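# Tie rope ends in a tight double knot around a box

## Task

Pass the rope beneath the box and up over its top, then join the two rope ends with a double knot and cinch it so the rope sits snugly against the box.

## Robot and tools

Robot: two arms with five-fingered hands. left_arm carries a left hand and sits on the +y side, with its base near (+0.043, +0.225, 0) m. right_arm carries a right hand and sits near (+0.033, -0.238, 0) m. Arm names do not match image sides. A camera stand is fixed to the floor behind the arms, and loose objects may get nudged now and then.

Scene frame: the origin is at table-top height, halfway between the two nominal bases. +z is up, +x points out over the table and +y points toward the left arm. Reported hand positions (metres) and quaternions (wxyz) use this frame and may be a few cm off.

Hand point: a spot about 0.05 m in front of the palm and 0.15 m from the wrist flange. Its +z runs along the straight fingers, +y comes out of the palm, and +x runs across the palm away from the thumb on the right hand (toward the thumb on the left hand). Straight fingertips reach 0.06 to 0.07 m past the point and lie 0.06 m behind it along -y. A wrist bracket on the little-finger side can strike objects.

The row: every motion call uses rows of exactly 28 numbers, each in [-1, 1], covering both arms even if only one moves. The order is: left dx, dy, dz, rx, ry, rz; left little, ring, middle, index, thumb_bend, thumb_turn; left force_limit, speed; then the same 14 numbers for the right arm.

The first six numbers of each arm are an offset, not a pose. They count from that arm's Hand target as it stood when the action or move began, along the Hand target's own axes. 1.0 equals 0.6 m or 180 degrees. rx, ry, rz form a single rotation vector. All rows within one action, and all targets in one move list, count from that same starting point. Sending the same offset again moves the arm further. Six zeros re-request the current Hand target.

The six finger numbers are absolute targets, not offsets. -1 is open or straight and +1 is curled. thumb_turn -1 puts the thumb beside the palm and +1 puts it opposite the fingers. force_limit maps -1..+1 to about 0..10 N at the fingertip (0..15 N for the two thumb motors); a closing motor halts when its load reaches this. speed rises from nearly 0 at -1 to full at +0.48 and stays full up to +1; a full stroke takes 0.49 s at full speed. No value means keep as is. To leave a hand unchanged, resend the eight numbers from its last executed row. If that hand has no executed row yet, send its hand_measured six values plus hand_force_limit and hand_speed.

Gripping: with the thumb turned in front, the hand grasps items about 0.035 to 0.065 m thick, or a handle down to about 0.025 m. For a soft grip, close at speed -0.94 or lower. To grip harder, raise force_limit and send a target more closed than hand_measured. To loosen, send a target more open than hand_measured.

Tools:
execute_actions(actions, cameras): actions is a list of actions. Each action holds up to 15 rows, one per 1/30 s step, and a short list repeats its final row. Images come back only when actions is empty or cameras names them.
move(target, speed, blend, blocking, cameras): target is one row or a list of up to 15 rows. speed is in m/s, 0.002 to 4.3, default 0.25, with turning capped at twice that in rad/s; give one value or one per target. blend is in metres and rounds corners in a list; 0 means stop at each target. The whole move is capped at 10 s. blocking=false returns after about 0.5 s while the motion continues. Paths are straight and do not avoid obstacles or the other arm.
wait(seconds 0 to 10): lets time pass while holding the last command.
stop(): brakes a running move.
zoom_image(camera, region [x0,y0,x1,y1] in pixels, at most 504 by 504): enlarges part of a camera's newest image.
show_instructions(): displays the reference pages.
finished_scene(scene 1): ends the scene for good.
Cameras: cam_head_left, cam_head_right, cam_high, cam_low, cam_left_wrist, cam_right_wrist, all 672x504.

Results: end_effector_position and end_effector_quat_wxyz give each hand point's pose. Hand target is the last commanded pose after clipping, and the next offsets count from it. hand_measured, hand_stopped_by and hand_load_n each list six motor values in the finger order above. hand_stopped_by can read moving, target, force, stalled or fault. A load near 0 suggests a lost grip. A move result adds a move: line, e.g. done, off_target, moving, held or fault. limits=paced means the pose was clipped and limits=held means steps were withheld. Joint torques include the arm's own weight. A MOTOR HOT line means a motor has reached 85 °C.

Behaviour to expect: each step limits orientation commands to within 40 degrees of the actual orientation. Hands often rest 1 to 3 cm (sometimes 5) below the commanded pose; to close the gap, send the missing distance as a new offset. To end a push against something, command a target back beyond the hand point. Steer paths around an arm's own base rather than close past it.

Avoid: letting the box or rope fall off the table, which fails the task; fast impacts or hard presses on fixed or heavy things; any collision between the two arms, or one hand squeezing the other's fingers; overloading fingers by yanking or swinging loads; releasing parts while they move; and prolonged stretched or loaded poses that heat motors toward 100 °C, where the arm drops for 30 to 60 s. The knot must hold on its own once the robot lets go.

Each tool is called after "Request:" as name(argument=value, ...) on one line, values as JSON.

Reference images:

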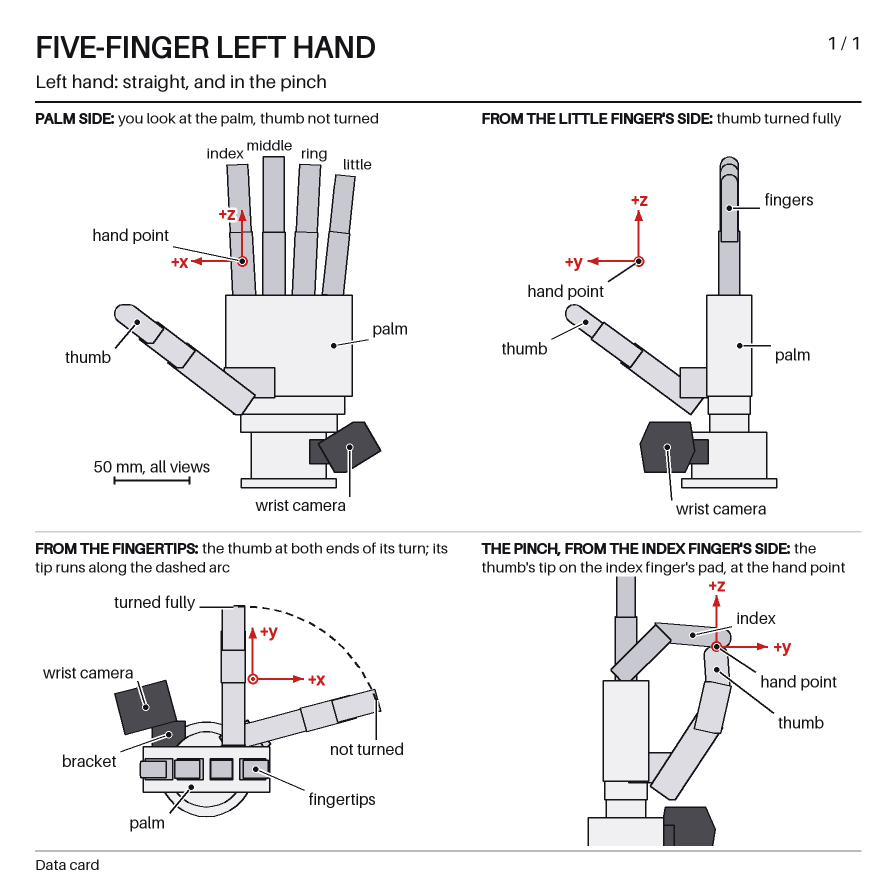

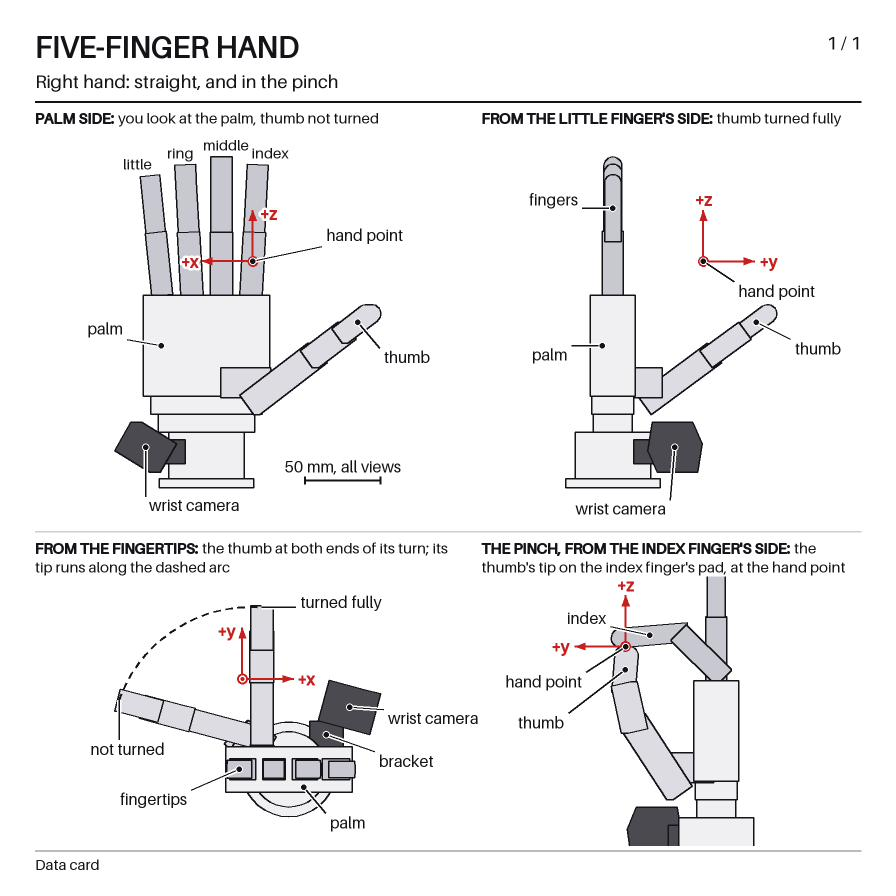

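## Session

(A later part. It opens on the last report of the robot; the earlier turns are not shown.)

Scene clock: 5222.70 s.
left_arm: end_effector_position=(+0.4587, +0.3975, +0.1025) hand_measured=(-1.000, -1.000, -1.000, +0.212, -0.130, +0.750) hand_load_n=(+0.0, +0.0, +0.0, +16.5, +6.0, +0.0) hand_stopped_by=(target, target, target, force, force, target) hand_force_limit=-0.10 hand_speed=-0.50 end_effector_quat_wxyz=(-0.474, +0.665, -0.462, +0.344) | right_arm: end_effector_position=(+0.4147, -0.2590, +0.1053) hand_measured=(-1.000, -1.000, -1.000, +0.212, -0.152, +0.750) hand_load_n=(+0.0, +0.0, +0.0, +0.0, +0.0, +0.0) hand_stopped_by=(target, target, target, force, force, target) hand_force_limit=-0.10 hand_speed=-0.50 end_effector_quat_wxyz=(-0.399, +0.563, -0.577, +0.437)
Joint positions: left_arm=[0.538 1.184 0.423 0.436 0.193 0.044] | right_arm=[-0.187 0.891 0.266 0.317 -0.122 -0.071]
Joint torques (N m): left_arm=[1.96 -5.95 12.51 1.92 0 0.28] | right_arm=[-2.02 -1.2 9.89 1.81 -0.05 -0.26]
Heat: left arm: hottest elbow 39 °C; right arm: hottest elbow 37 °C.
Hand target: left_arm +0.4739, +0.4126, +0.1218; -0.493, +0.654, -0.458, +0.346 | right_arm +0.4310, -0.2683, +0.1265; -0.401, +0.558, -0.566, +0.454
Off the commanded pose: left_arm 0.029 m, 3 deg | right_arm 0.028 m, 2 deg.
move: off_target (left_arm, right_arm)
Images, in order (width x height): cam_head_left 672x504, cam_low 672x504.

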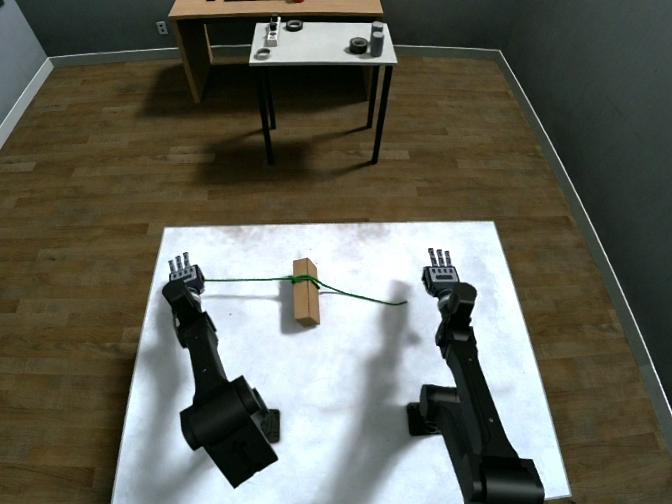

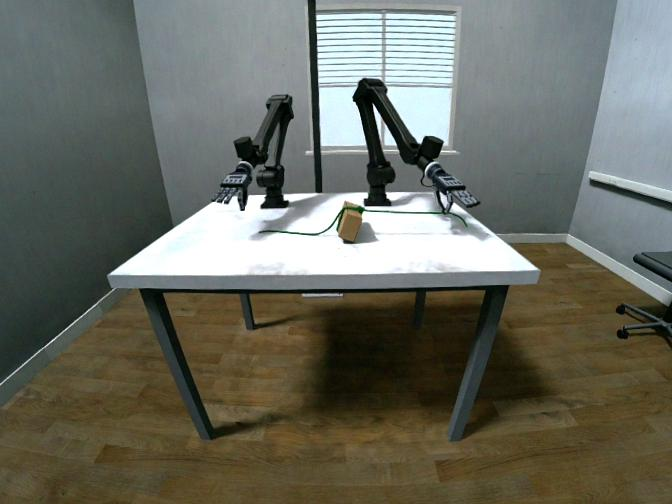

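Request:
move(target=[0.0627,0.0543,-0.0082,0,0,0,-1,-1,-1,0.41,0.0,0.75,-0.1,-0.5,0,0,0,0,0,0,-1,-1,-1,0.41,0.0,0.75,-0.1,-0.5], speed=0.05, cameras=["cam_low","cam_high"])

Request:
zoom_image(camera="cam_low", region=[280, 170, 420, 260])

Request:
zoom_image(camera="cam_high", region=[260, 160, 380, 260])

Scene clock: 5231.23 s.
left_arm: end_effector_position=(+0.4708, +0.3761, +0.0925) hand_measured=(-1.000, -1.000, -1.000, +0.212, -0.130, +0.750) hand_load_n=(-0.5, +0.0, +0.0, +16.0, +6.0, +0.0) hand_stopped_by=(target, target, target, force, force, target) hand_force_limit=-0.10 hand_speed=-0.50 end_effector_quat_wxyz=(-0.492, +0.656, -0.459, +0.342) | right_arm: end_effector_position=(+0.4147, -0.2591, +0.1053) hand_measured=(-1.000, -1.000, -1.000, +0.212, -0.152, +0.750) hand_load_n=(+0.0, +0.0, +0.0, +0.0, +0.0, +0.0) hand_stopped_by=(target, target, target, force, force, target) hand_force_limit=-0.10 hand_speed=-0.50 end_effector_quat_wxyz=(-0.399, +0.563, -0.577, +0.437)
Joint positions: left_arm=[0.439 1.227 0.389 0.551 0.082 0.028] | right_arm=[-0.188 0.891 0.266 0.317 -0.123 -0.072]
Joint torques (N m): left_arm=[0.38 -6.07 7.69 2.5 -0.22 0.1] | right_arm=[-2.02 -1.2 9.91 1.81 -0.09 -0.2]
Heat: left arm: hottest elbow 40 °C; right arm: hottest elbow 38 °C.
Hand target: left_arm +0.4739, +0.3726, +0.0918; -0.493, +0.654, -0.458, +0.346 | right_arm +0.4310, -0.2684, +0.1265; -0.401, +0.558, -0.566, +0.454
Off the commanded pose: left_arm 0.005 m, 1 deg | right_arm 0.028 m, 2 deg.
move: off_target (right_arm)
Images, in order (width x height): cam_high 672x504, cam_low 672x504.

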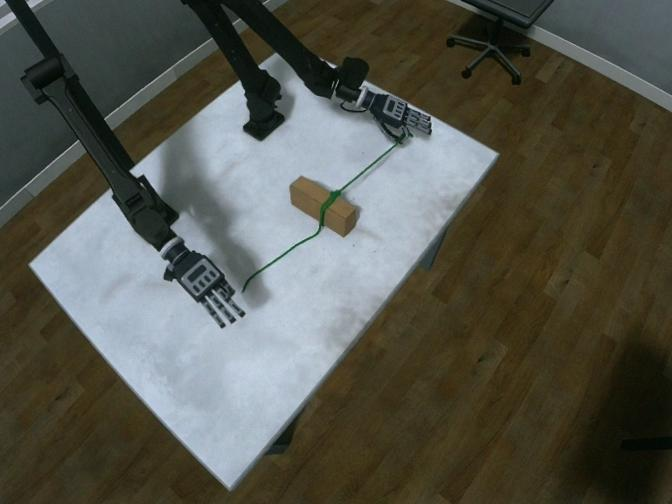

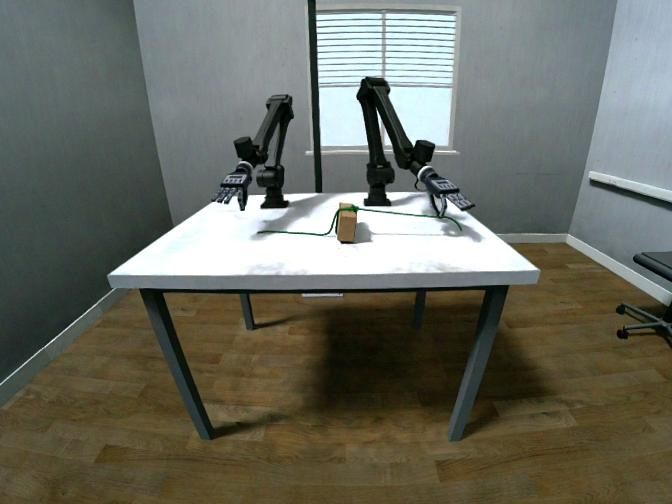

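Scaled by 3.600 from the camera's 672x504 image, which has a finer 960x720 frame.

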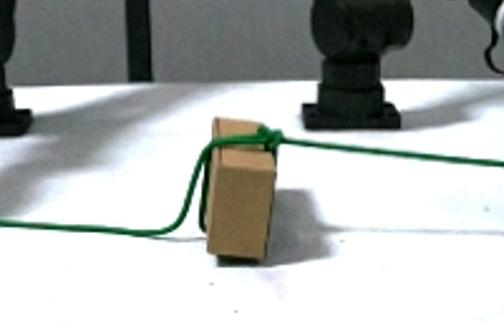

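Scaled by 4.200 from the camera's 672x504 image, which has a finer 960x720 frame.

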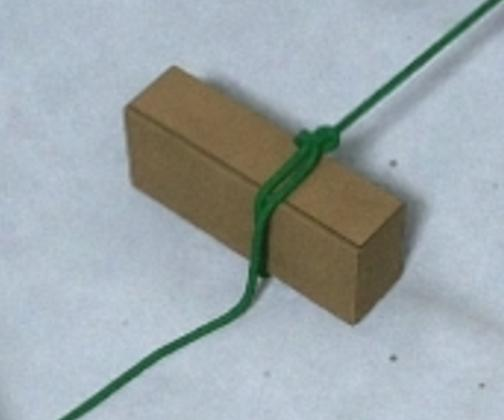

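Request:
move(target=[0.0235,0.0103,-0.0082,0,0,0,-1,-1,-1,0.41,0.0,0.75,-0.1,-0.5,-0.2519,0.1371,-0.0156,0,0.0427,0.0123,-1,-1,-0.15,-0.15,-0.17,0.75,0,0.2], speed=0.15, cameras=["cam_low","cam_right_wrist","cam_head_left"])

Request:
zoom_image(camera="cam_head_left", region=[280, 230, 440, 340])

Scene clock: 5256.70 s.
left_arm: end_effector_position=(+0.4697, +0.3621, +0.0860) hand_measured=(-1.000, -1.000, -1.000, +0.212, -0.130, +0.750) hand_load_n=(+0.0, +0.0, -0.5, +16.5, +6.0, +0.0) hand_stopped_by=(target, target, target, force, force, target) hand_force_limit=-0.10 hand_speed=-0.50 end_effector_quat_wxyz=(-0.492, +0.657, -0.459, +0.339) | right_arm: end_effector_position=(+0.3990, -0.1325, +0.0322) hand_measured=(-1.000, -1.000, -0.150, -0.150, -0.170, +0.750) hand_load_n=(+0.0, +0.0, +0.0, +0.0, +0.0, +0.0) hand_stopped_by=(target, target, target, target, target, target) hand_force_limit=0.00 hand_speed=0.20 end_effector_quat_wxyz=(+0.351, -0.527, +0.603, -0.486)
Joint positions: left_arm=[0.392 1.227 0.367 0.57 0.033 0.017] | right_arm=[0.545 1.29 0.204 0.697 0.734 0.175]
Joint torques (N m): left_arm=[0.21 -6.24 7.42 2.47 -0.15 0.08] | right_arm=[0.67 -3.02 5.72 2.48 0.4 0.12]
Heat: left arm: hottest elbow 39 °C; right arm: hottest elbow 39 °C.
Hand target: left_arm +0.4726, +0.3571, +0.0872; -0.493, +0.654, -0.458, +0.346 | right_arm +0.4083, -0.1201, +0.0418; +0.371, -0.515, +0.603, -0.483
Off the commanded pose: left_arm 0.006 m, 1 deg | right_arm 0.018 m, 3 deg.
move: off_target (right_arm)
Images, in order (width x height): cam_head_left 672x504, cam_low 672x504, cam_right_wrist 672x504.

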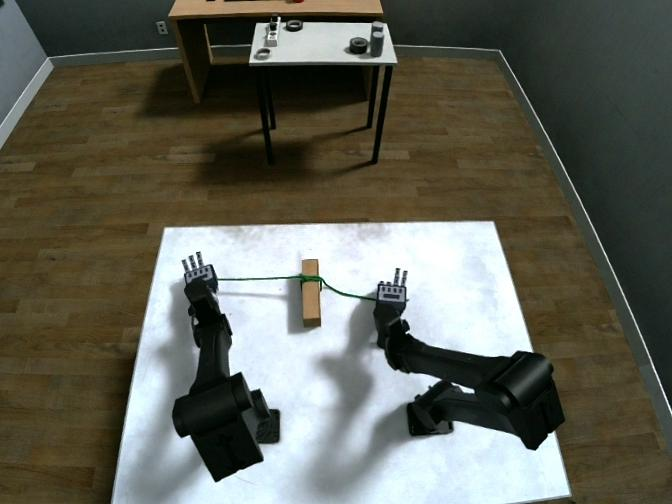

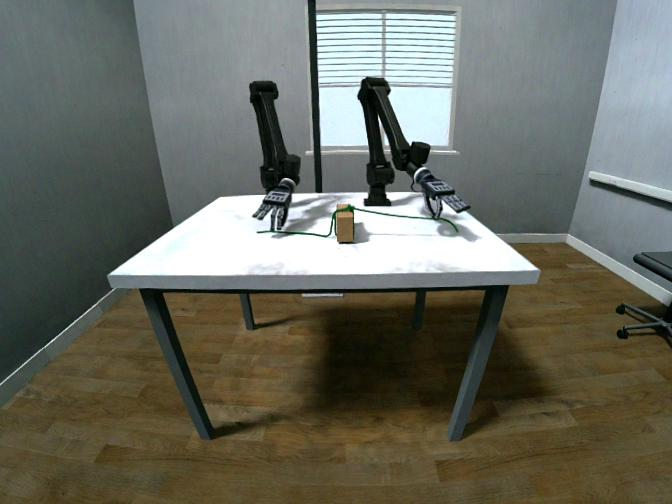

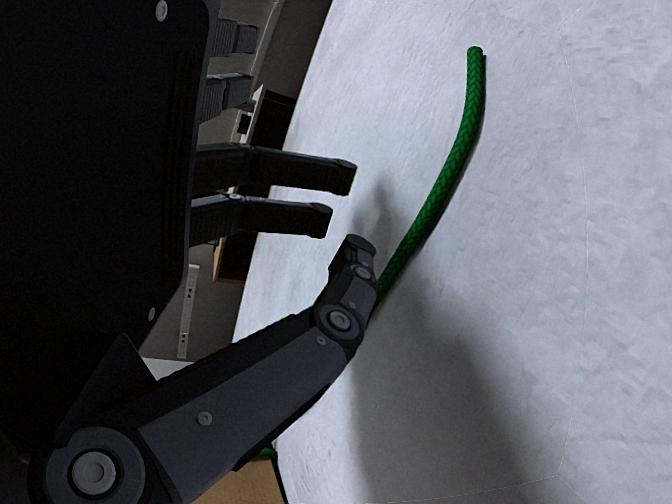

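Scaled by 3.150 from the camera's 672x504 image, which has a finer 960x720 frame.

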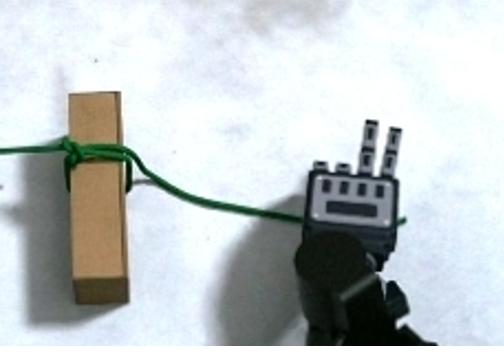

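Request:
move(target=[0,0,0,0,0,0,-1,-1,-1,0.41,0.0,0.75,-0.1,-0.5,0,0.0345,-0.0052,0,0,0,-1,-1,-0.15,-0.15,-0.17,0.75,0,0.2], speed=0.1, cameras=["cam_right_wrist"])

Scene clock: 5269.63 s.
left_arm: end_effector_position=(+0.4697, +0.3621, +0.0860) hand_measured=(-1.000, -1.000, -1.000, +0.212, -0.130, +0.750) hand_load_n=(+0.0, +0.0, +0.0, +16.0, +6.0, -0.5) hand_stopped_by=(target, target, target, force, force, target) hand_force_limit=-0.10 hand_speed=-0.50 end_effector_quat_wxyz=(-0.492, +0.657, -0.459, +0.339) | right_arm: end_effector_position=(+0.4011, -0.1254, +0.0222) hand_measured=(-1.000, -1.000, -0.150, -0.150, -0.170, +0.750) hand_load_n=(+0.0, +0.0, +0.0, +0.0, +0.0, +0.0) hand_stopped_by=(target, target, target, target, target, target) hand_force_limit=0.00 hand_speed=0.20 end_effector_quat_wxyz=(+0.361, -0.520, +0.602, -0.487)
Joint positions: left_arm=[0.392 1.227 0.367 0.57 0.033 0.017] | right_arm=[0.566 1.39 0.2 0.818 0.753 0.186]
Joint torques (N m): left_arm=[0.26 -6.3 7.42 2.43 -0.15 0.08] | right_arm=[0.67 -3.37 3.4 2.55 0.39 0.12]
Heat: left arm: hottest elbow 38 °C; right arm: hottest elbow 39 °C.
Hand target: left_arm +0.4726, +0.3571, +0.0872; -0.493, +0.654, -0.458, +0.346 | right_arm +0.3999, -0.1193, +0.0227; +0.371, -0.516, +0.603, -0.483
Off the commanded pose: left_arm 0.006 m, 1 deg | right_arm 0.006 m, 1 deg.
move: done
Images, in order (width x height): cam_right_wrist 672x504.

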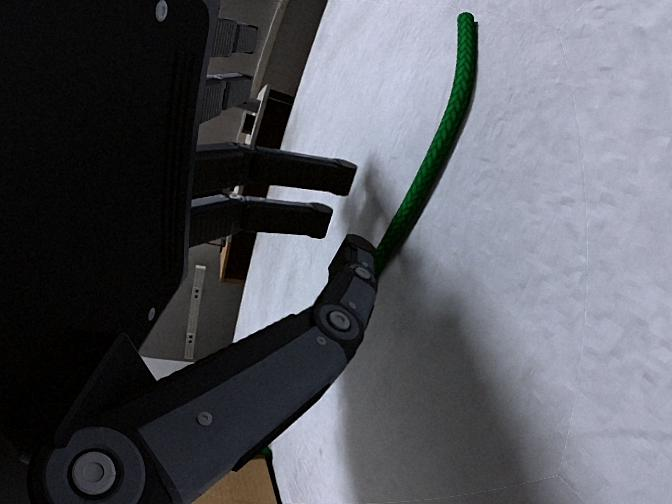

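Request:
move(target=[0,0,0,0,0,0,-1,-1,-1,0.41,0.0,0.75,-0.1,-0.5,0,0.0215,-0.0146,0,0,0,-1,-1,-0.15,-0.15,-0.17,0.75,0,0.2], speed=0.1, cameras=["cam_right_wrist"])

Scene clock: 5280.03 s.
left_arm: end_effector_position=(+0.4697, +0.3621, +0.0860) hand_measured=(-1.000, -1.000, -1.000, +0.212, -0.130, +0.750) hand_load_n=(+0.0, +0.0, +0.0, +16.5, +6.5, +0.0) hand_stopped_by=(target, target, target, force, force, target) hand_force_limit=-0.10 hand_speed=-0.50 end_effector_quat_wxyz=(-0.492, +0.657, -0.459, +0.339) | right_arm: end_effector_position=(+0.3897, -0.1234, +0.0120) hand_measured=(-1.000, -1.000, -0.150, -0.150, -0.170, +0.750) hand_load_n=(+0.0, +0.0, +0.0, +0.0, +0.0, +0.0) hand_stopped_by=(target, target, target, target, target, target) hand_force_limit=0.00 hand_speed=0.20 end_effector_quat_wxyz=(+0.361, -0.520, +0.602, -0.487)
Joint positions: left_arm=[0.392 1.227 0.367 0.57 0.033 0.017] | right_arm=[0.602 1.434 0.175 0.876 0.787 0.203]
Joint torques (N m): left_arm=[0.21 -6.3 7.39 2.44 -0.15 0.08] | right_arm=[0.67 -3.49 2.92 2.61 0.42 0.1]
Heat: left arm: hottest elbow 38 °C; right arm: hottest elbow 38 °C.
Hand target: left_arm +0.4726, +0.3571, +0.0872; -0.493, +0.654, -0.458, +0.346 | right_arm +0.3882, -0.1176, +0.0125; +0.371, -0.516, +0.603, -0.483
Off the commanded pose: left_arm 0.006 m, 1 deg | right_arm 0.006 m, 1 deg.
move: done
Images, in order (width x height): cam_right_wrist 672x504.

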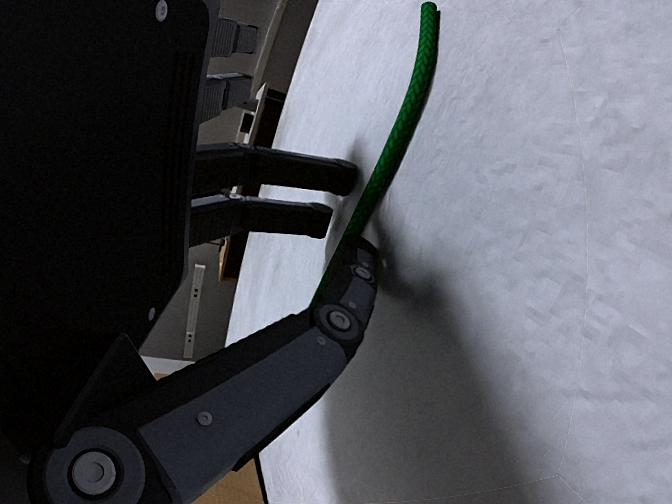

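Request:
move(target=[[0,0,0,0,0,0,-1,-1,-1,0.41,0.0,0.75,-0.1,-0.5,0,-0.0005,0.0065,0,0,0,-1,-1,-0.15,-0.15,-0.17,0.75,0,0.2],[0,0,0,0,0,0,-1,-1,-1,0.41,0.0,0.75,-0.1,-0.5,0,-0.0005,0.0065,0,0,0,-1,-1,0.4,0.4,-0.17,0.75,-0.2,-0.5],[0,0,0,0,0,0,-1,-1,-1,0.41,0.0,0.75,-0.1,-0.5,0,-0.0005,0.0065,0,0,0,-1,-1,0.41,0.41,0.0,0.75,-0.1,-0.5]], speed=0.08, cameras=["cam_right_wrist"])

Scene clock: 5291.77 s.
left_arm: end_effector_position=(+0.4697, +0.3621, +0.0860) hand_measured=(-1.000, -1.000, -1.000, +0.212, -0.130, +0.750) hand_load_n=(+0.0, +0.0, +0.0, +16.5, +6.0, +0.0) hand_stopped_by=(target, target, target, force, force, target) hand_force_limit=-0.10 hand_speed=-0.50 end_effector_quat_wxyz=(-0.492, +0.657, -0.459, +0.339) | right_arm: end_effector_position=(+0.3918, -0.1210, +0.0139) hand_measured=(-1.000, -1.000, +0.344, +0.280, -0.154, +0.750) hand_load_n=(+0.0, +0.0, +9.5, +15.5, +9.0, +6.0) hand_stopped_by=(target, target, force, force, force, target) hand_force_limit=-0.10 hand_speed=-0.50 end_effector_quat_wxyz=(+0.369, -0.516, +0.601, -0.487)
Joint positions: left_arm=[0.392 1.227 0.367 0.57 0.033 0.017] | right_arm=[0.602 1.445 0.175 0.904 0.782 0.204]
Joint torques (N m): left_arm=[0.21 -6.36 7.41 2.44 -0.15 0.08] | right_arm=[-0.38 -3.37 3.29 1.84 0.15 0.06]
Heat: left arm: hottest elbow 38 °C; right arm: hottest elbow 37 °C.
Hand target: left_arm +0.4726, +0.3571, +0.0872; -0.493, +0.654, -0.458, +0.346 | right_arm +0.3920, -0.1184, +0.0118; +0.371, -0.516, +0.603, -0.483
Off the commanded pose: left_arm 0.006 m, 1 deg | right_arm 0.003 m, 1 deg.
move: done
Images, in order (width x height): cam_right_wrist 672x504.

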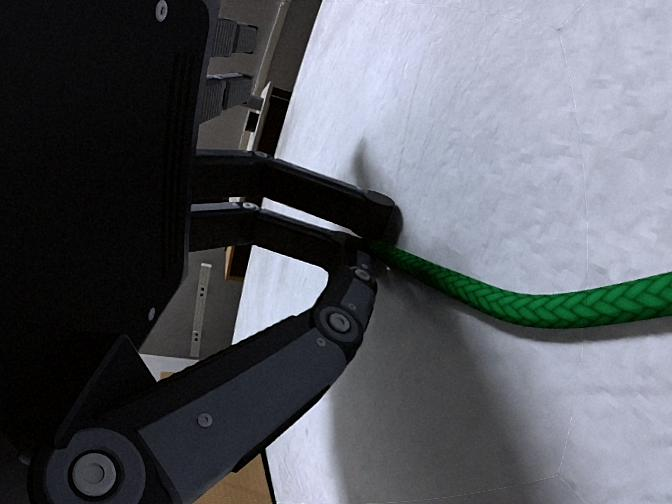

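Request:
move(target=[-0.0125,-0.0381,-0.0062,0,0,0,-1,-1,-1,0.41,0.0,0.75,-0.1,-0.5,0.1233,-0.1774,0.0261,0,0,0,-1,-1,0.41,0.41,0.0,0.75,-0.1,-0.5], speed=0.1, cameras=["cam_low","cam_right_wrist","cam_head_left"])

Request:
zoom_image(camera="cam_low", region=[240, 170, 460, 260])

Scene clock: 5303.20 s.
left_arm: end_effector_position=(+0.4623, +0.3548, +0.0905) hand_measured=(-1.000, -1.000, -1.000, +0.212, -0.130, +0.750) hand_load_n=(+0.0, +0.0, +0.0, +16.5, +6.5, +0.0) hand_stopped_by=(target, target, target, force, force, target) hand_force_limit=-0.10 hand_speed=-0.50 end_effector_quat_wxyz=(-0.479, +0.660, -0.468, +0.340) | right_arm: end_effector_position=(+0.4046, -0.1908, +0.0926) hand_measured=(-1.000, -1.000, +0.344, +0.280, -0.156, +0.750) hand_load_n=(+0.0, +0.0, +9.5, +15.5, +9.0, +6.0) hand_stopped_by=(target, target, force, force, force, target) hand_force_limit=-0.10 hand_speed=-0.50 end_effector_quat_wxyz=(+0.366, -0.524, +0.608, -0.470)
Joint positions: left_arm=[0.392 1.17 0.367 0.488 0.053 0.017] | right_arm=[0.257 0.896 0.226 0.345 0.436 0.092]
Joint torques (N m): left_arm=[2.32 -7.24 11.03 1.44 0.04 0.15] | right_arm=[-2.2 -1.67 9.52 1.51 0.11 -0.22]
Heat: left arm: hottest elbow 38 °C; right arm: hottest elbow 37 °C.
Hand target: left_arm +0.4726, +0.3651, +0.1102; -0.493, +0.654, -0.458, +0.346 | right_arm +0.4205, -0.1942, +0.1142; +0.371, -0.516, +0.603, -0.483
Off the commanded pose: left_arm 0.024 m, 2 deg | right_arm 0.027 m, 2 deg.
move: off_target (left_arm, right_arm)
Images, in order (width x height): cam_head_left 672x504, cam_low 672x504, cam_right_wrist 672x504.

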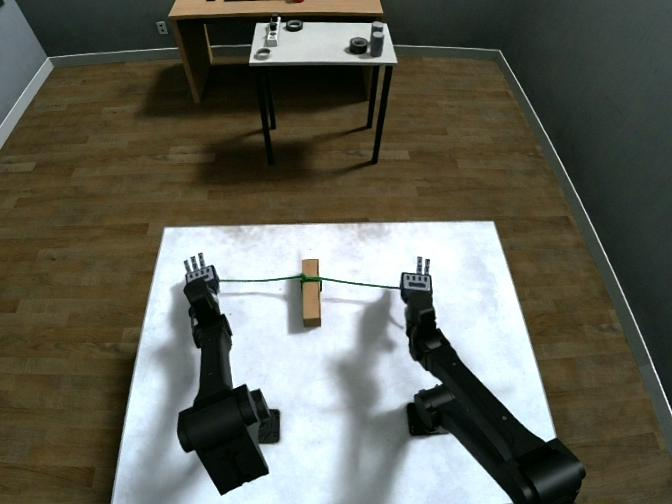

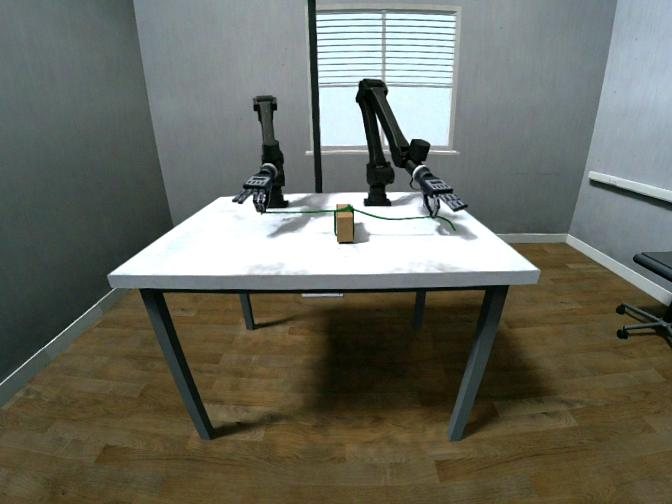

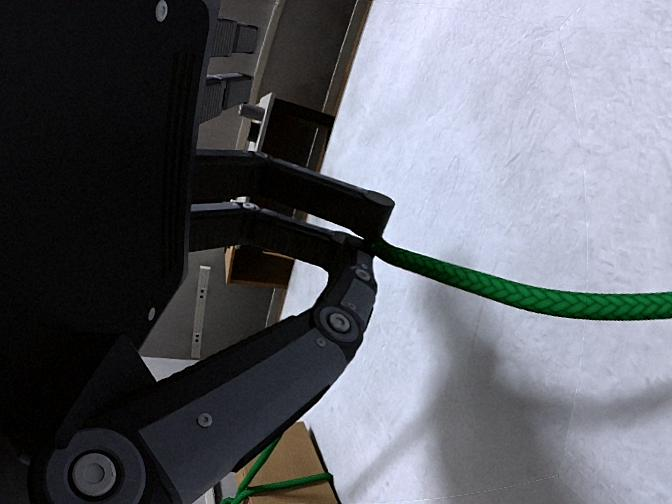

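Scaled by 2.291 from the camera's 672x504 image, which has a finer 960x720 frame.

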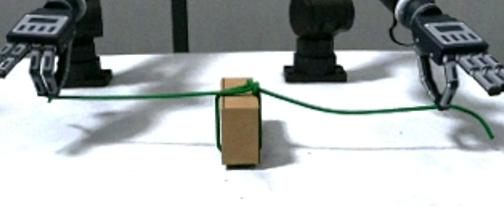

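Request:
move(target=[[-0.0219,-0.0022,0.0077,0,0,0,-1,-1,-1,0.41,0.0,0.75,-0.1,-0.5,0,0,0,0,0,0,-1,-1,0.41,0.41,0.0,0.75,-0.1,-0.5],[0.0721,0.0072,-0.0252,0,0,0,-1,-1,-1,0.41,0.0,0.75,-0.1,-0.5,0.0937,-0.0111,0.0388,0,0,0,-1,-1,0.41,0.41,0.0,0.75,-0.1,-0.5]], speed=0.06, cameras=["cam_low","cam_head_left","cam_high"])

Request:
zoom_image(camera="cam_low", region=[240, 170, 440, 260])

Scene clock: 5312.87 s.
left_arm: end_effector_position=(+0.4735, +0.3186, +0.1073) hand_measured=(-1.000, -1.000, -1.000, +0.212, -0.130, +0.750) hand_load_n=(-0.5, +0.0, -0.5, +16.0, +6.5, +0.0) hand_stopped_by=(target, target, target, force, force, target) hand_force_limit=-0.10 hand_speed=-0.50 end_effector_quat_wxyz=(-0.489, +0.654, -0.460, +0.348) | right_arm: end_effector_position=(+0.4142, -0.2395, +0.0941) hand_measured=(-1.000, -1.000, +0.344, +0.280, -0.156, +0.750) hand_load_n=(+0.0, +0.0, +10.0, +15.5, +9.0, +6.5) hand_stopped_by=(target, target, force, force, force, target) hand_force_limit=-0.10 hand_speed=-0.50 end_effector_quat_wxyz=(+0.372, -0.526, +0.615, -0.455)
Joint positions: left_arm=[0.251 1.12 0.367 0.468 -0.085 -0.031] | right_arm=[-0.006 0.904 0.242 0.342 0.166 0.032]
Joint torques (N m): left_arm=[0.91 -6.71 8.36 1.51 -0.58 0.2] | right_arm=[-2.96 -1.08 9.54 2.69 0.4 -0.45]
Heat: left arm: hottest elbow 38 °C; right arm: hottest elbow 38 °C.
Hand target: left_arm +0.4726, +0.3190, +0.1103; -0.493, +0.654, -0.458, +0.346 | right_arm +0.4334, -0.2539, +0.1175; +0.371, -0.515, +0.603, -0.483
Off the commanded pose: left_arm 0.003 m, 1 deg | right_arm 0.034 m, 4 deg.
move: off_target (right_arm)
Images, in order (width x height): cam_head_left 672x504, cam_high 672x504, cam_low 672x504.

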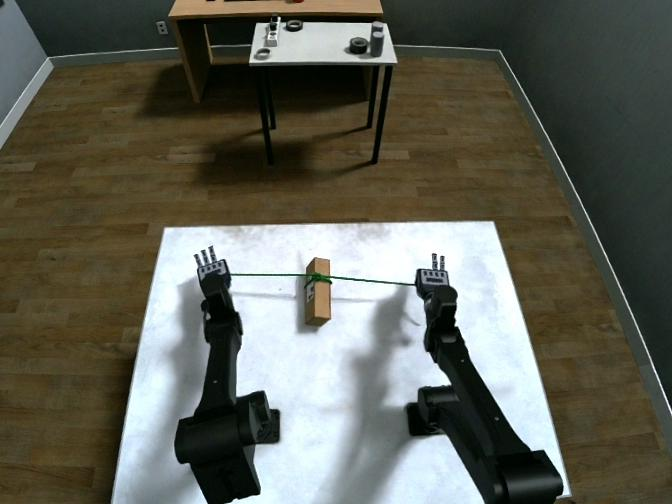

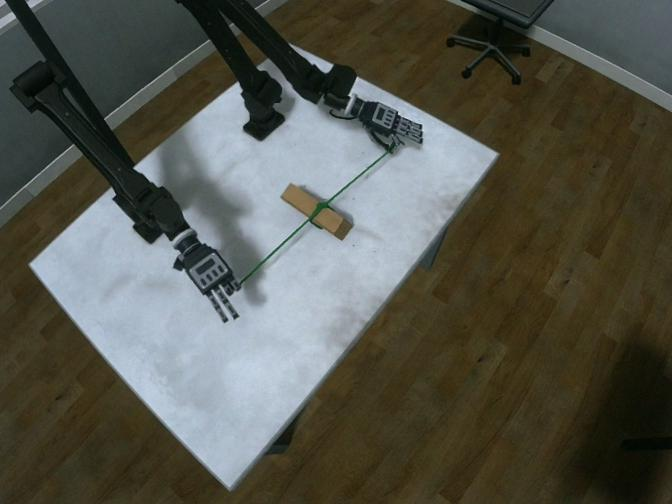

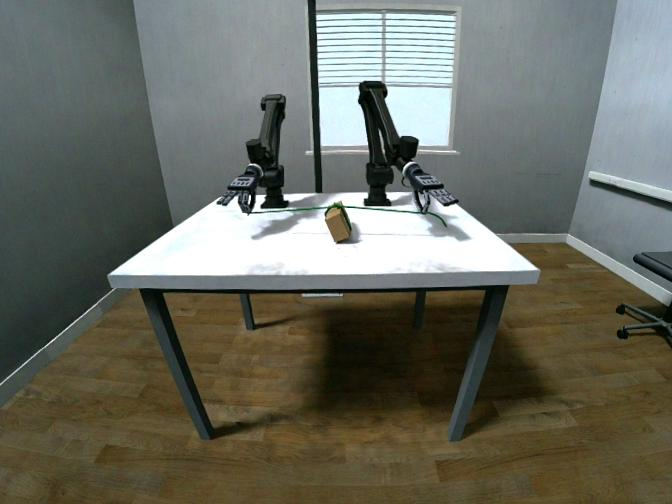

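Scaled by 2.520 from the camera's 672x504 image, which has a finer 960x720 frame.

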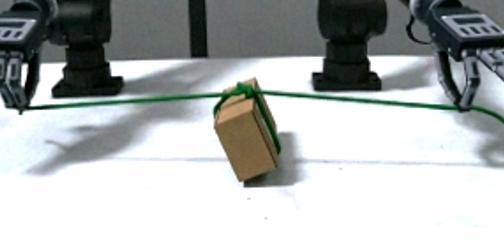

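Request:
move(target=[[0.0431,0.0203,-0.0105,0,0,0,-1,-1,-1,0.41,0.0,0.75,-0.1,-0.5,0.0407,0.0136,0.0129,0,0,0,-1,-1,0.41,0.41,0.0,0.75,-0.1,-0.5]], speed=0.05, cameras=["cam_low"])

Request:
zoom_image(camera="cam_low", region=[240, 170, 440, 260])

Scene clock: 5318.87 s.
left_arm: end_effector_position=(+0.4710, +0.2917, +0.0979) hand_measured=(-1.000, -1.000, -1.000, +0.212, -0.130, +0.750) hand_load_n=(+0.0, +0.0, -0.5, +16.0, +6.5, +0.0) hand_stopped_by=(target, target, target, force, force, target) hand_force_limit=-0.10 hand_speed=-0.50 end_effector_quat_wxyz=(-0.487, +0.657, -0.461, +0.344) | right_arm: end_effector_position=(+0.4186, -0.2653, +0.0902) hand_measured=(-1.000, -1.000, +0.344, +0.280, -0.156, +0.750) hand_load_n=(+0.0, +0.0, +10.5, +15.5, +9.0, +6.0) hand_stopped_by=(target, target, force, force, force, target) hand_force_limit=-0.10 hand_speed=-0.50 end_effector_quat_wxyz=(+0.373, -0.523, +0.614, -0.458)
Joint positions: left_arm=[0.15 1.12 0.344 0.478 -0.185 -0.059] | right_arm=[-0.121 0.951 0.242 0.401 0.06 -0.004]
Joint torques (N m): left_arm=[0.85 -5.48 8.02 2.43 -0.56 0.19] | right_arm=[-2.9 -1.26 8.75 2.77 0.25 -0.35]
Heat: left arm: hottest elbow 38 °C; right arm: hottest elbow 39 °C.
Hand target: left_arm +0.4726, +0.2917, +0.1003; -0.493, +0.654, -0.458, +0.346 | right_arm +0.4338, -0.2793, +0.1089; +0.371, -0.516, +0.603, -0.483
Off the commanded pose: left_arm 0.003 m, 1 deg | right_arm 0.028 m, 3 deg.
move: off_target (right_arm)
Images, in order (width x height): cam_low 672x504.

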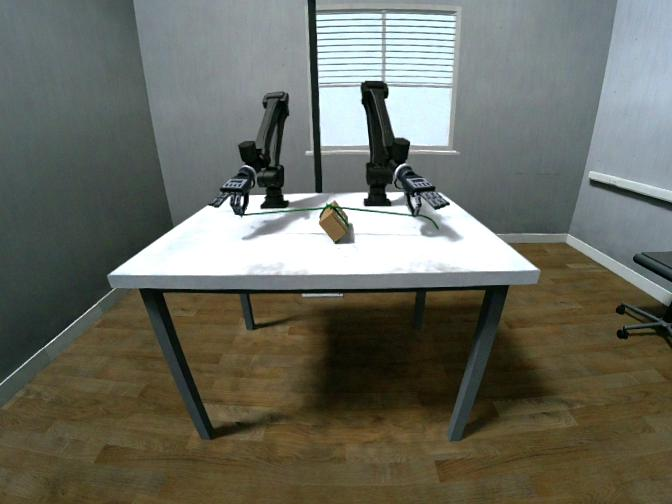

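Scaled by 2.520 from the camera's 672x504 image, which has a finer 960x720 frame.

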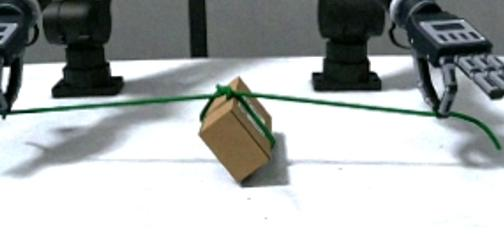

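Request:
move(target=[[0.0431,0.0253,-0.009,0,0,0,-1,-1,-1,0.41,0.0,0.75,-0.1,-0.5,0.0407,0.0206,0.0149,0,0,0,-1,-1,0.41,0.41,0.0,0.75,-0.1,-0.5]], speed=0.05, cameras=["cam_low"])

Request:
zoom_image(camera="cam_low", region=[240, 170, 440, 260])

Scene clock: 5324.10 s.
left_arm: end_effector_position=(+0.4720, +0.2644, +0.0889) hand_measured=(-1.000, -1.000, -1.000, +0.212, -0.130, +0.750) hand_load_n=(+0.0, +0.0, +0.0, +16.0, +6.5, +0.5) hand_stopped_by=(target, target, target, force, force, target) hand_force_limit=-0.10 hand_speed=-0.50 end_effector_quat_wxyz=(-0.490, +0.655, -0.459, +0.347) | right_arm: end_effector_position=(+0.4225, -0.2915, +0.0815) hand_measured=(-1.000, -1.000, +0.344, +0.280, -0.156, +0.750) hand_load_n=(-0.5, +0.0, +10.0, +15.0, +9.0, +6.0) hand_stopped_by=(target, target, force, force, force, target) hand_force_limit=-0.10 hand_speed=-0.50 end_effector_quat_wxyz=(+0.374, -0.521, +0.614, -0.461)
Joint positions: left_arm=[0.045 1.151 0.322 0.534 -0.286 -0.089] | right_arm=[-0.232 1.031 0.242 0.488 -0.043 -0.036]
Joint torques (N m): left_arm=[0.73 -4.84 7.57 2.4 -0.58 0.18] | right_arm=[-2.61 -2.2 7.83 2.77 0.15 -0.29]
Heat: left arm: hottest elbow 38 °C; right arm: hottest elbow 39 °C.
Hand target: left_arm +0.4728, +0.2641, +0.0874; -0.493, +0.654, -0.458, +0.346 | right_arm +0.4343, -0.3050, +0.0958; +0.371, -0.516, +0.603, -0.483
Off the commanded pose: left_arm 0.002 m, 0 deg | right_arm 0.023 m, 3 deg.
move: off_target (right_arm)
Images, in order (width x height): cam_low 672x504.

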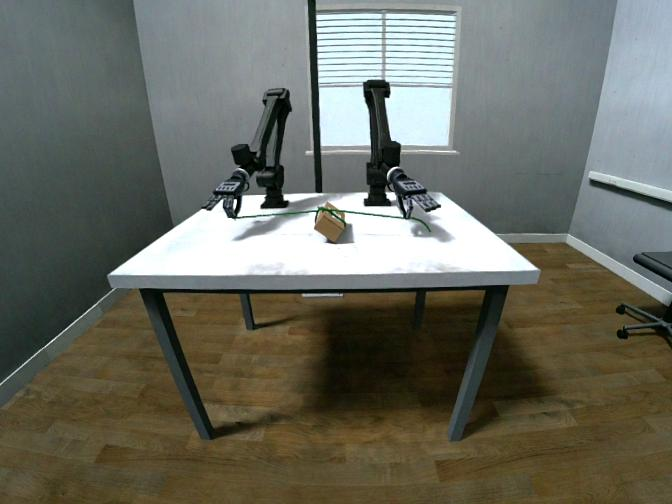

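Scaled by 2.520 from the camera's 672x504 image, which has a finer 960x720 frame.

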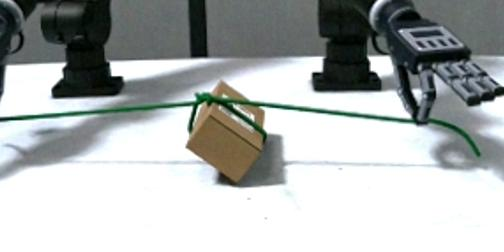

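Request:
move(target=[[0.0431,0.0333,-0.007,0,0,0,-1,-1,-1,0.41,0.0,0.75,-0.1,-0.5,0.0407,0.0286,0.0169,0,0,0,-1,-1,0.41,0.41,0.0,0.75,-0.1,-0.5]], speed=0.05, cameras=["cam_low"])

Request:
zoom_image(camera="cam_low", region=[240, 170, 440, 260])

Scene clock: 5329.00 s.
left_arm: end_effector_position=(+0.4725, +0.2372, +0.0709) hand_measured=(-1.000, -1.000, -1.000, +0.212, -0.130, +0.750) hand_load_n=(-0.5, +0.0, +0.0, +16.5, +6.5, +0.0) hand_stopped_by=(target, target, target, force, force, target) hand_force_limit=-0.10 hand_speed=-0.50 end_effector_quat_wxyz=(-0.491, +0.654, -0.460, +0.346) | right_arm: end_effector_position=(+0.4252, -0.3175, +0.0666) hand_measured=(-1.000, -1.000, +0.344, +0.280, -0.156, +0.750) hand_load_n=(-0.5, +0.0, +10.0, +15.0, +9.0, +6.0) hand_stopped_by=(target, target, force, force, force, target) hand_force_limit=-0.10 hand_speed=-0.50 end_effector_quat_wxyz=(+0.375, -0.519, +0.613, -0.462)
Joint positions: left_arm=[-0.062 1.228 0.304 0.618 -0.389 -0.121] | right_arm=[-0.337 1.145 0.242 0.604 -0.141 -0.065]
Joint torques (N m): left_arm=[0.85 -5.36 6.82 2.32 -0.57 0.16] | right_arm=[-2.49 -2.9 6.93 2.77 0.1 -0.27]
Heat: left arm: hottest elbow 38 °C; right arm: hottest elbow 39 °C.
Hand target: left_arm +0.4725, +0.2365, +0.0692; -0.493, +0.654, -0.458, +0.346 | right_arm +0.4347, -0.3310, +0.0779; +0.371, -0.515, +0.603, -0.483
Off the commanded pose: left_arm 0.002 m, 0 deg | right_arm 0.020 m, 3 deg.
move: off_target (right_arm)
Images, in order (width x height): cam_low 672x504.

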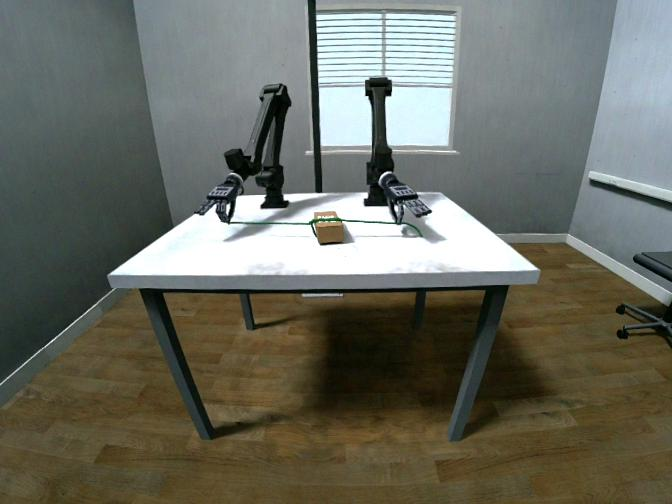

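Scaled by 2.520 from the camera's 672x504 image, which has a finer 960x720 frame.

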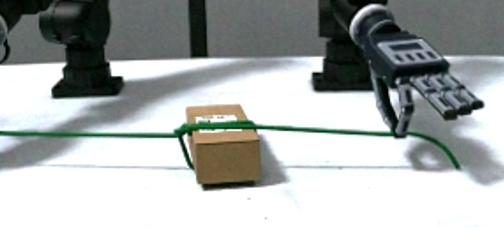

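Request:
move(target=[[-0.047,-0.0367,0.0073,0,0,0,-1,-1,-1,0.41,0.0,0.75,-0.1,-0.5,0.0488,-0.0348,0.0008,0,0,0,-1,-1,0.41,0.41,0.0,0.75,-0.1,-0.5]], speed=0.06, cameras=["cam_low","cam_head_left","cam_high"])

Request:
zoom_image(camera="cam_low", region=[290, 190, 370, 260])

Request:
zoom_image(camera="cam_high", region=[260, 170, 370, 270])

Request:
zoom_image(camera="cam_head_left", region=[290, 240, 370, 340])

Scene clock: 5337.37 s.
left_arm: end_effector_position=(+0.4667, +0.2593, +0.0784) hand_measured=(-1.000, -1.000, -1.000, +0.212, -0.130, +0.750) hand_load_n=(+0.0, +0.0, +0.0, +16.5, +6.0, +0.0) hand_stopped_by=(target, target, target, force, force, target) hand_force_limit=-0.10 hand_speed=-0.50 end_effector_quat_wxyz=(-0.484, +0.657, -0.463, +0.346) | right_arm: end_effector_position=(+0.4226, -0.3472, +0.0824) hand_measured=(-1.000, -1.000, +0.344, +0.280, -0.156, +0.750) hand_load_n=(-0.5, +0.0, +0.0, +16.0, +8.0, +1.0) hand_stopped_by=(target, target, force, force, force, target) hand_force_limit=-0.10 hand_speed=-0.50 end_effector_quat_wxyz=(+0.372, -0.517, +0.613, -0.467)
Joint positions: left_arm=[0.033 1.166 0.304 0.552 -0.289 -0.097] | right_arm=[-0.449 1.106 0.28 0.526 -0.24 -0.101]
Joint torques (N m): left_arm=[2.43 -6.59 9.17 1.43 -0.13 0.29] | right_arm=[-1.96 -3.31 8.55 1.46 -0.13 -0.22]
Heat: left arm: hottest elbow 38 °C; right arm: hottest elbow 39 °C.
Hand target: left_arm +0.4725, +0.2665, +0.0891; -0.493, +0.654, -0.458, +0.346 | right_arm +0.4350, -0.3598, +0.0994; +0.371, -0.516, +0.603, -0.483
Off the commanded pose: left_arm 0.014 m, 1 deg | right_arm 0.024 m, 2 deg.
move: off_target (left_arm, right_arm)
Images, in order (width x height): cam_head_left 672x504, cam_high 672x504, cam_low 672x504.

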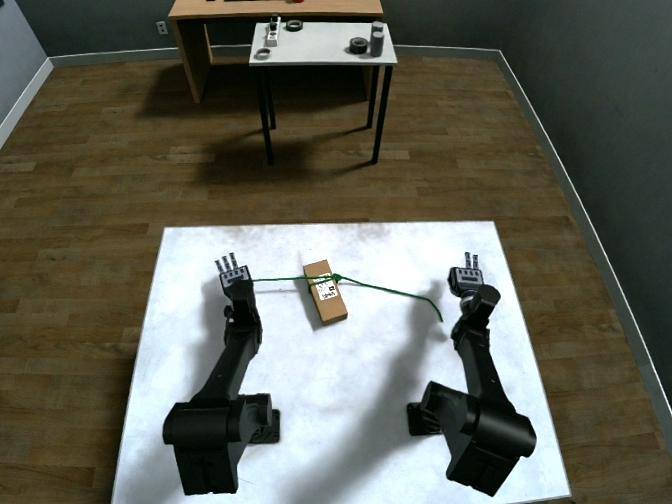

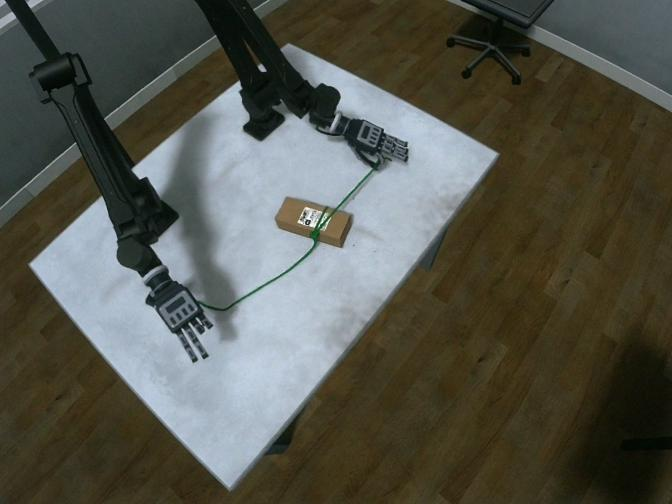

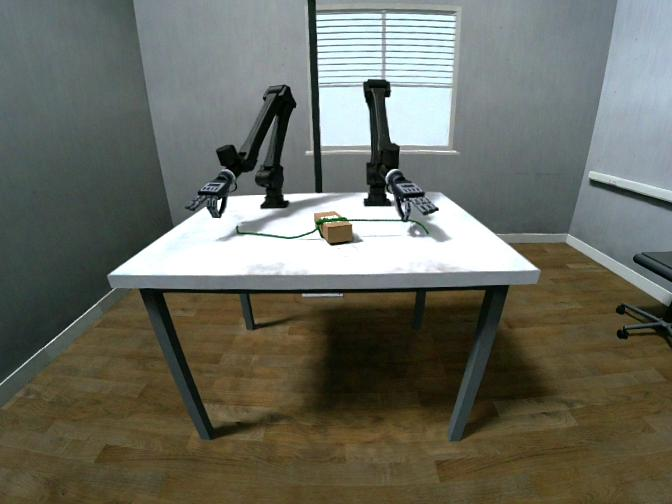

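Scaled by 6.300 from the camera's 672x504 image, which has a finer 960x720 frame.

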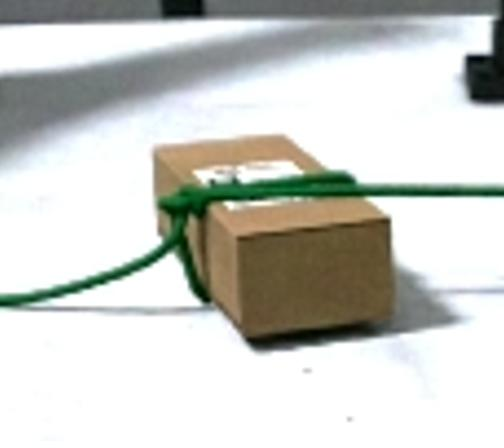

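Scaled by 4.582 from the camera's 672x504 image, which has a finer 960x720 frame.

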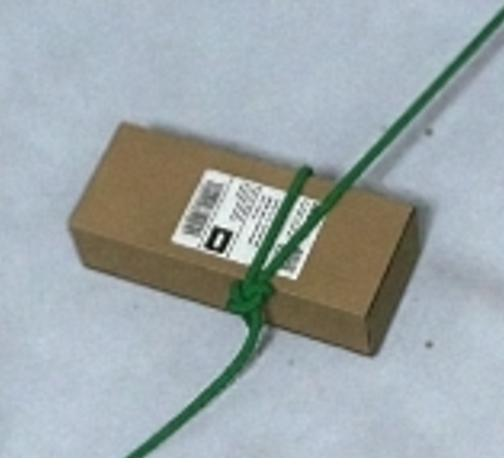

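Scaled by 5.040 from the camera's 672x504 image, which has a finer 960x720 frame.

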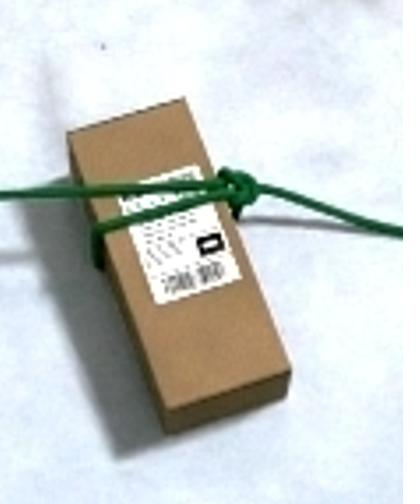

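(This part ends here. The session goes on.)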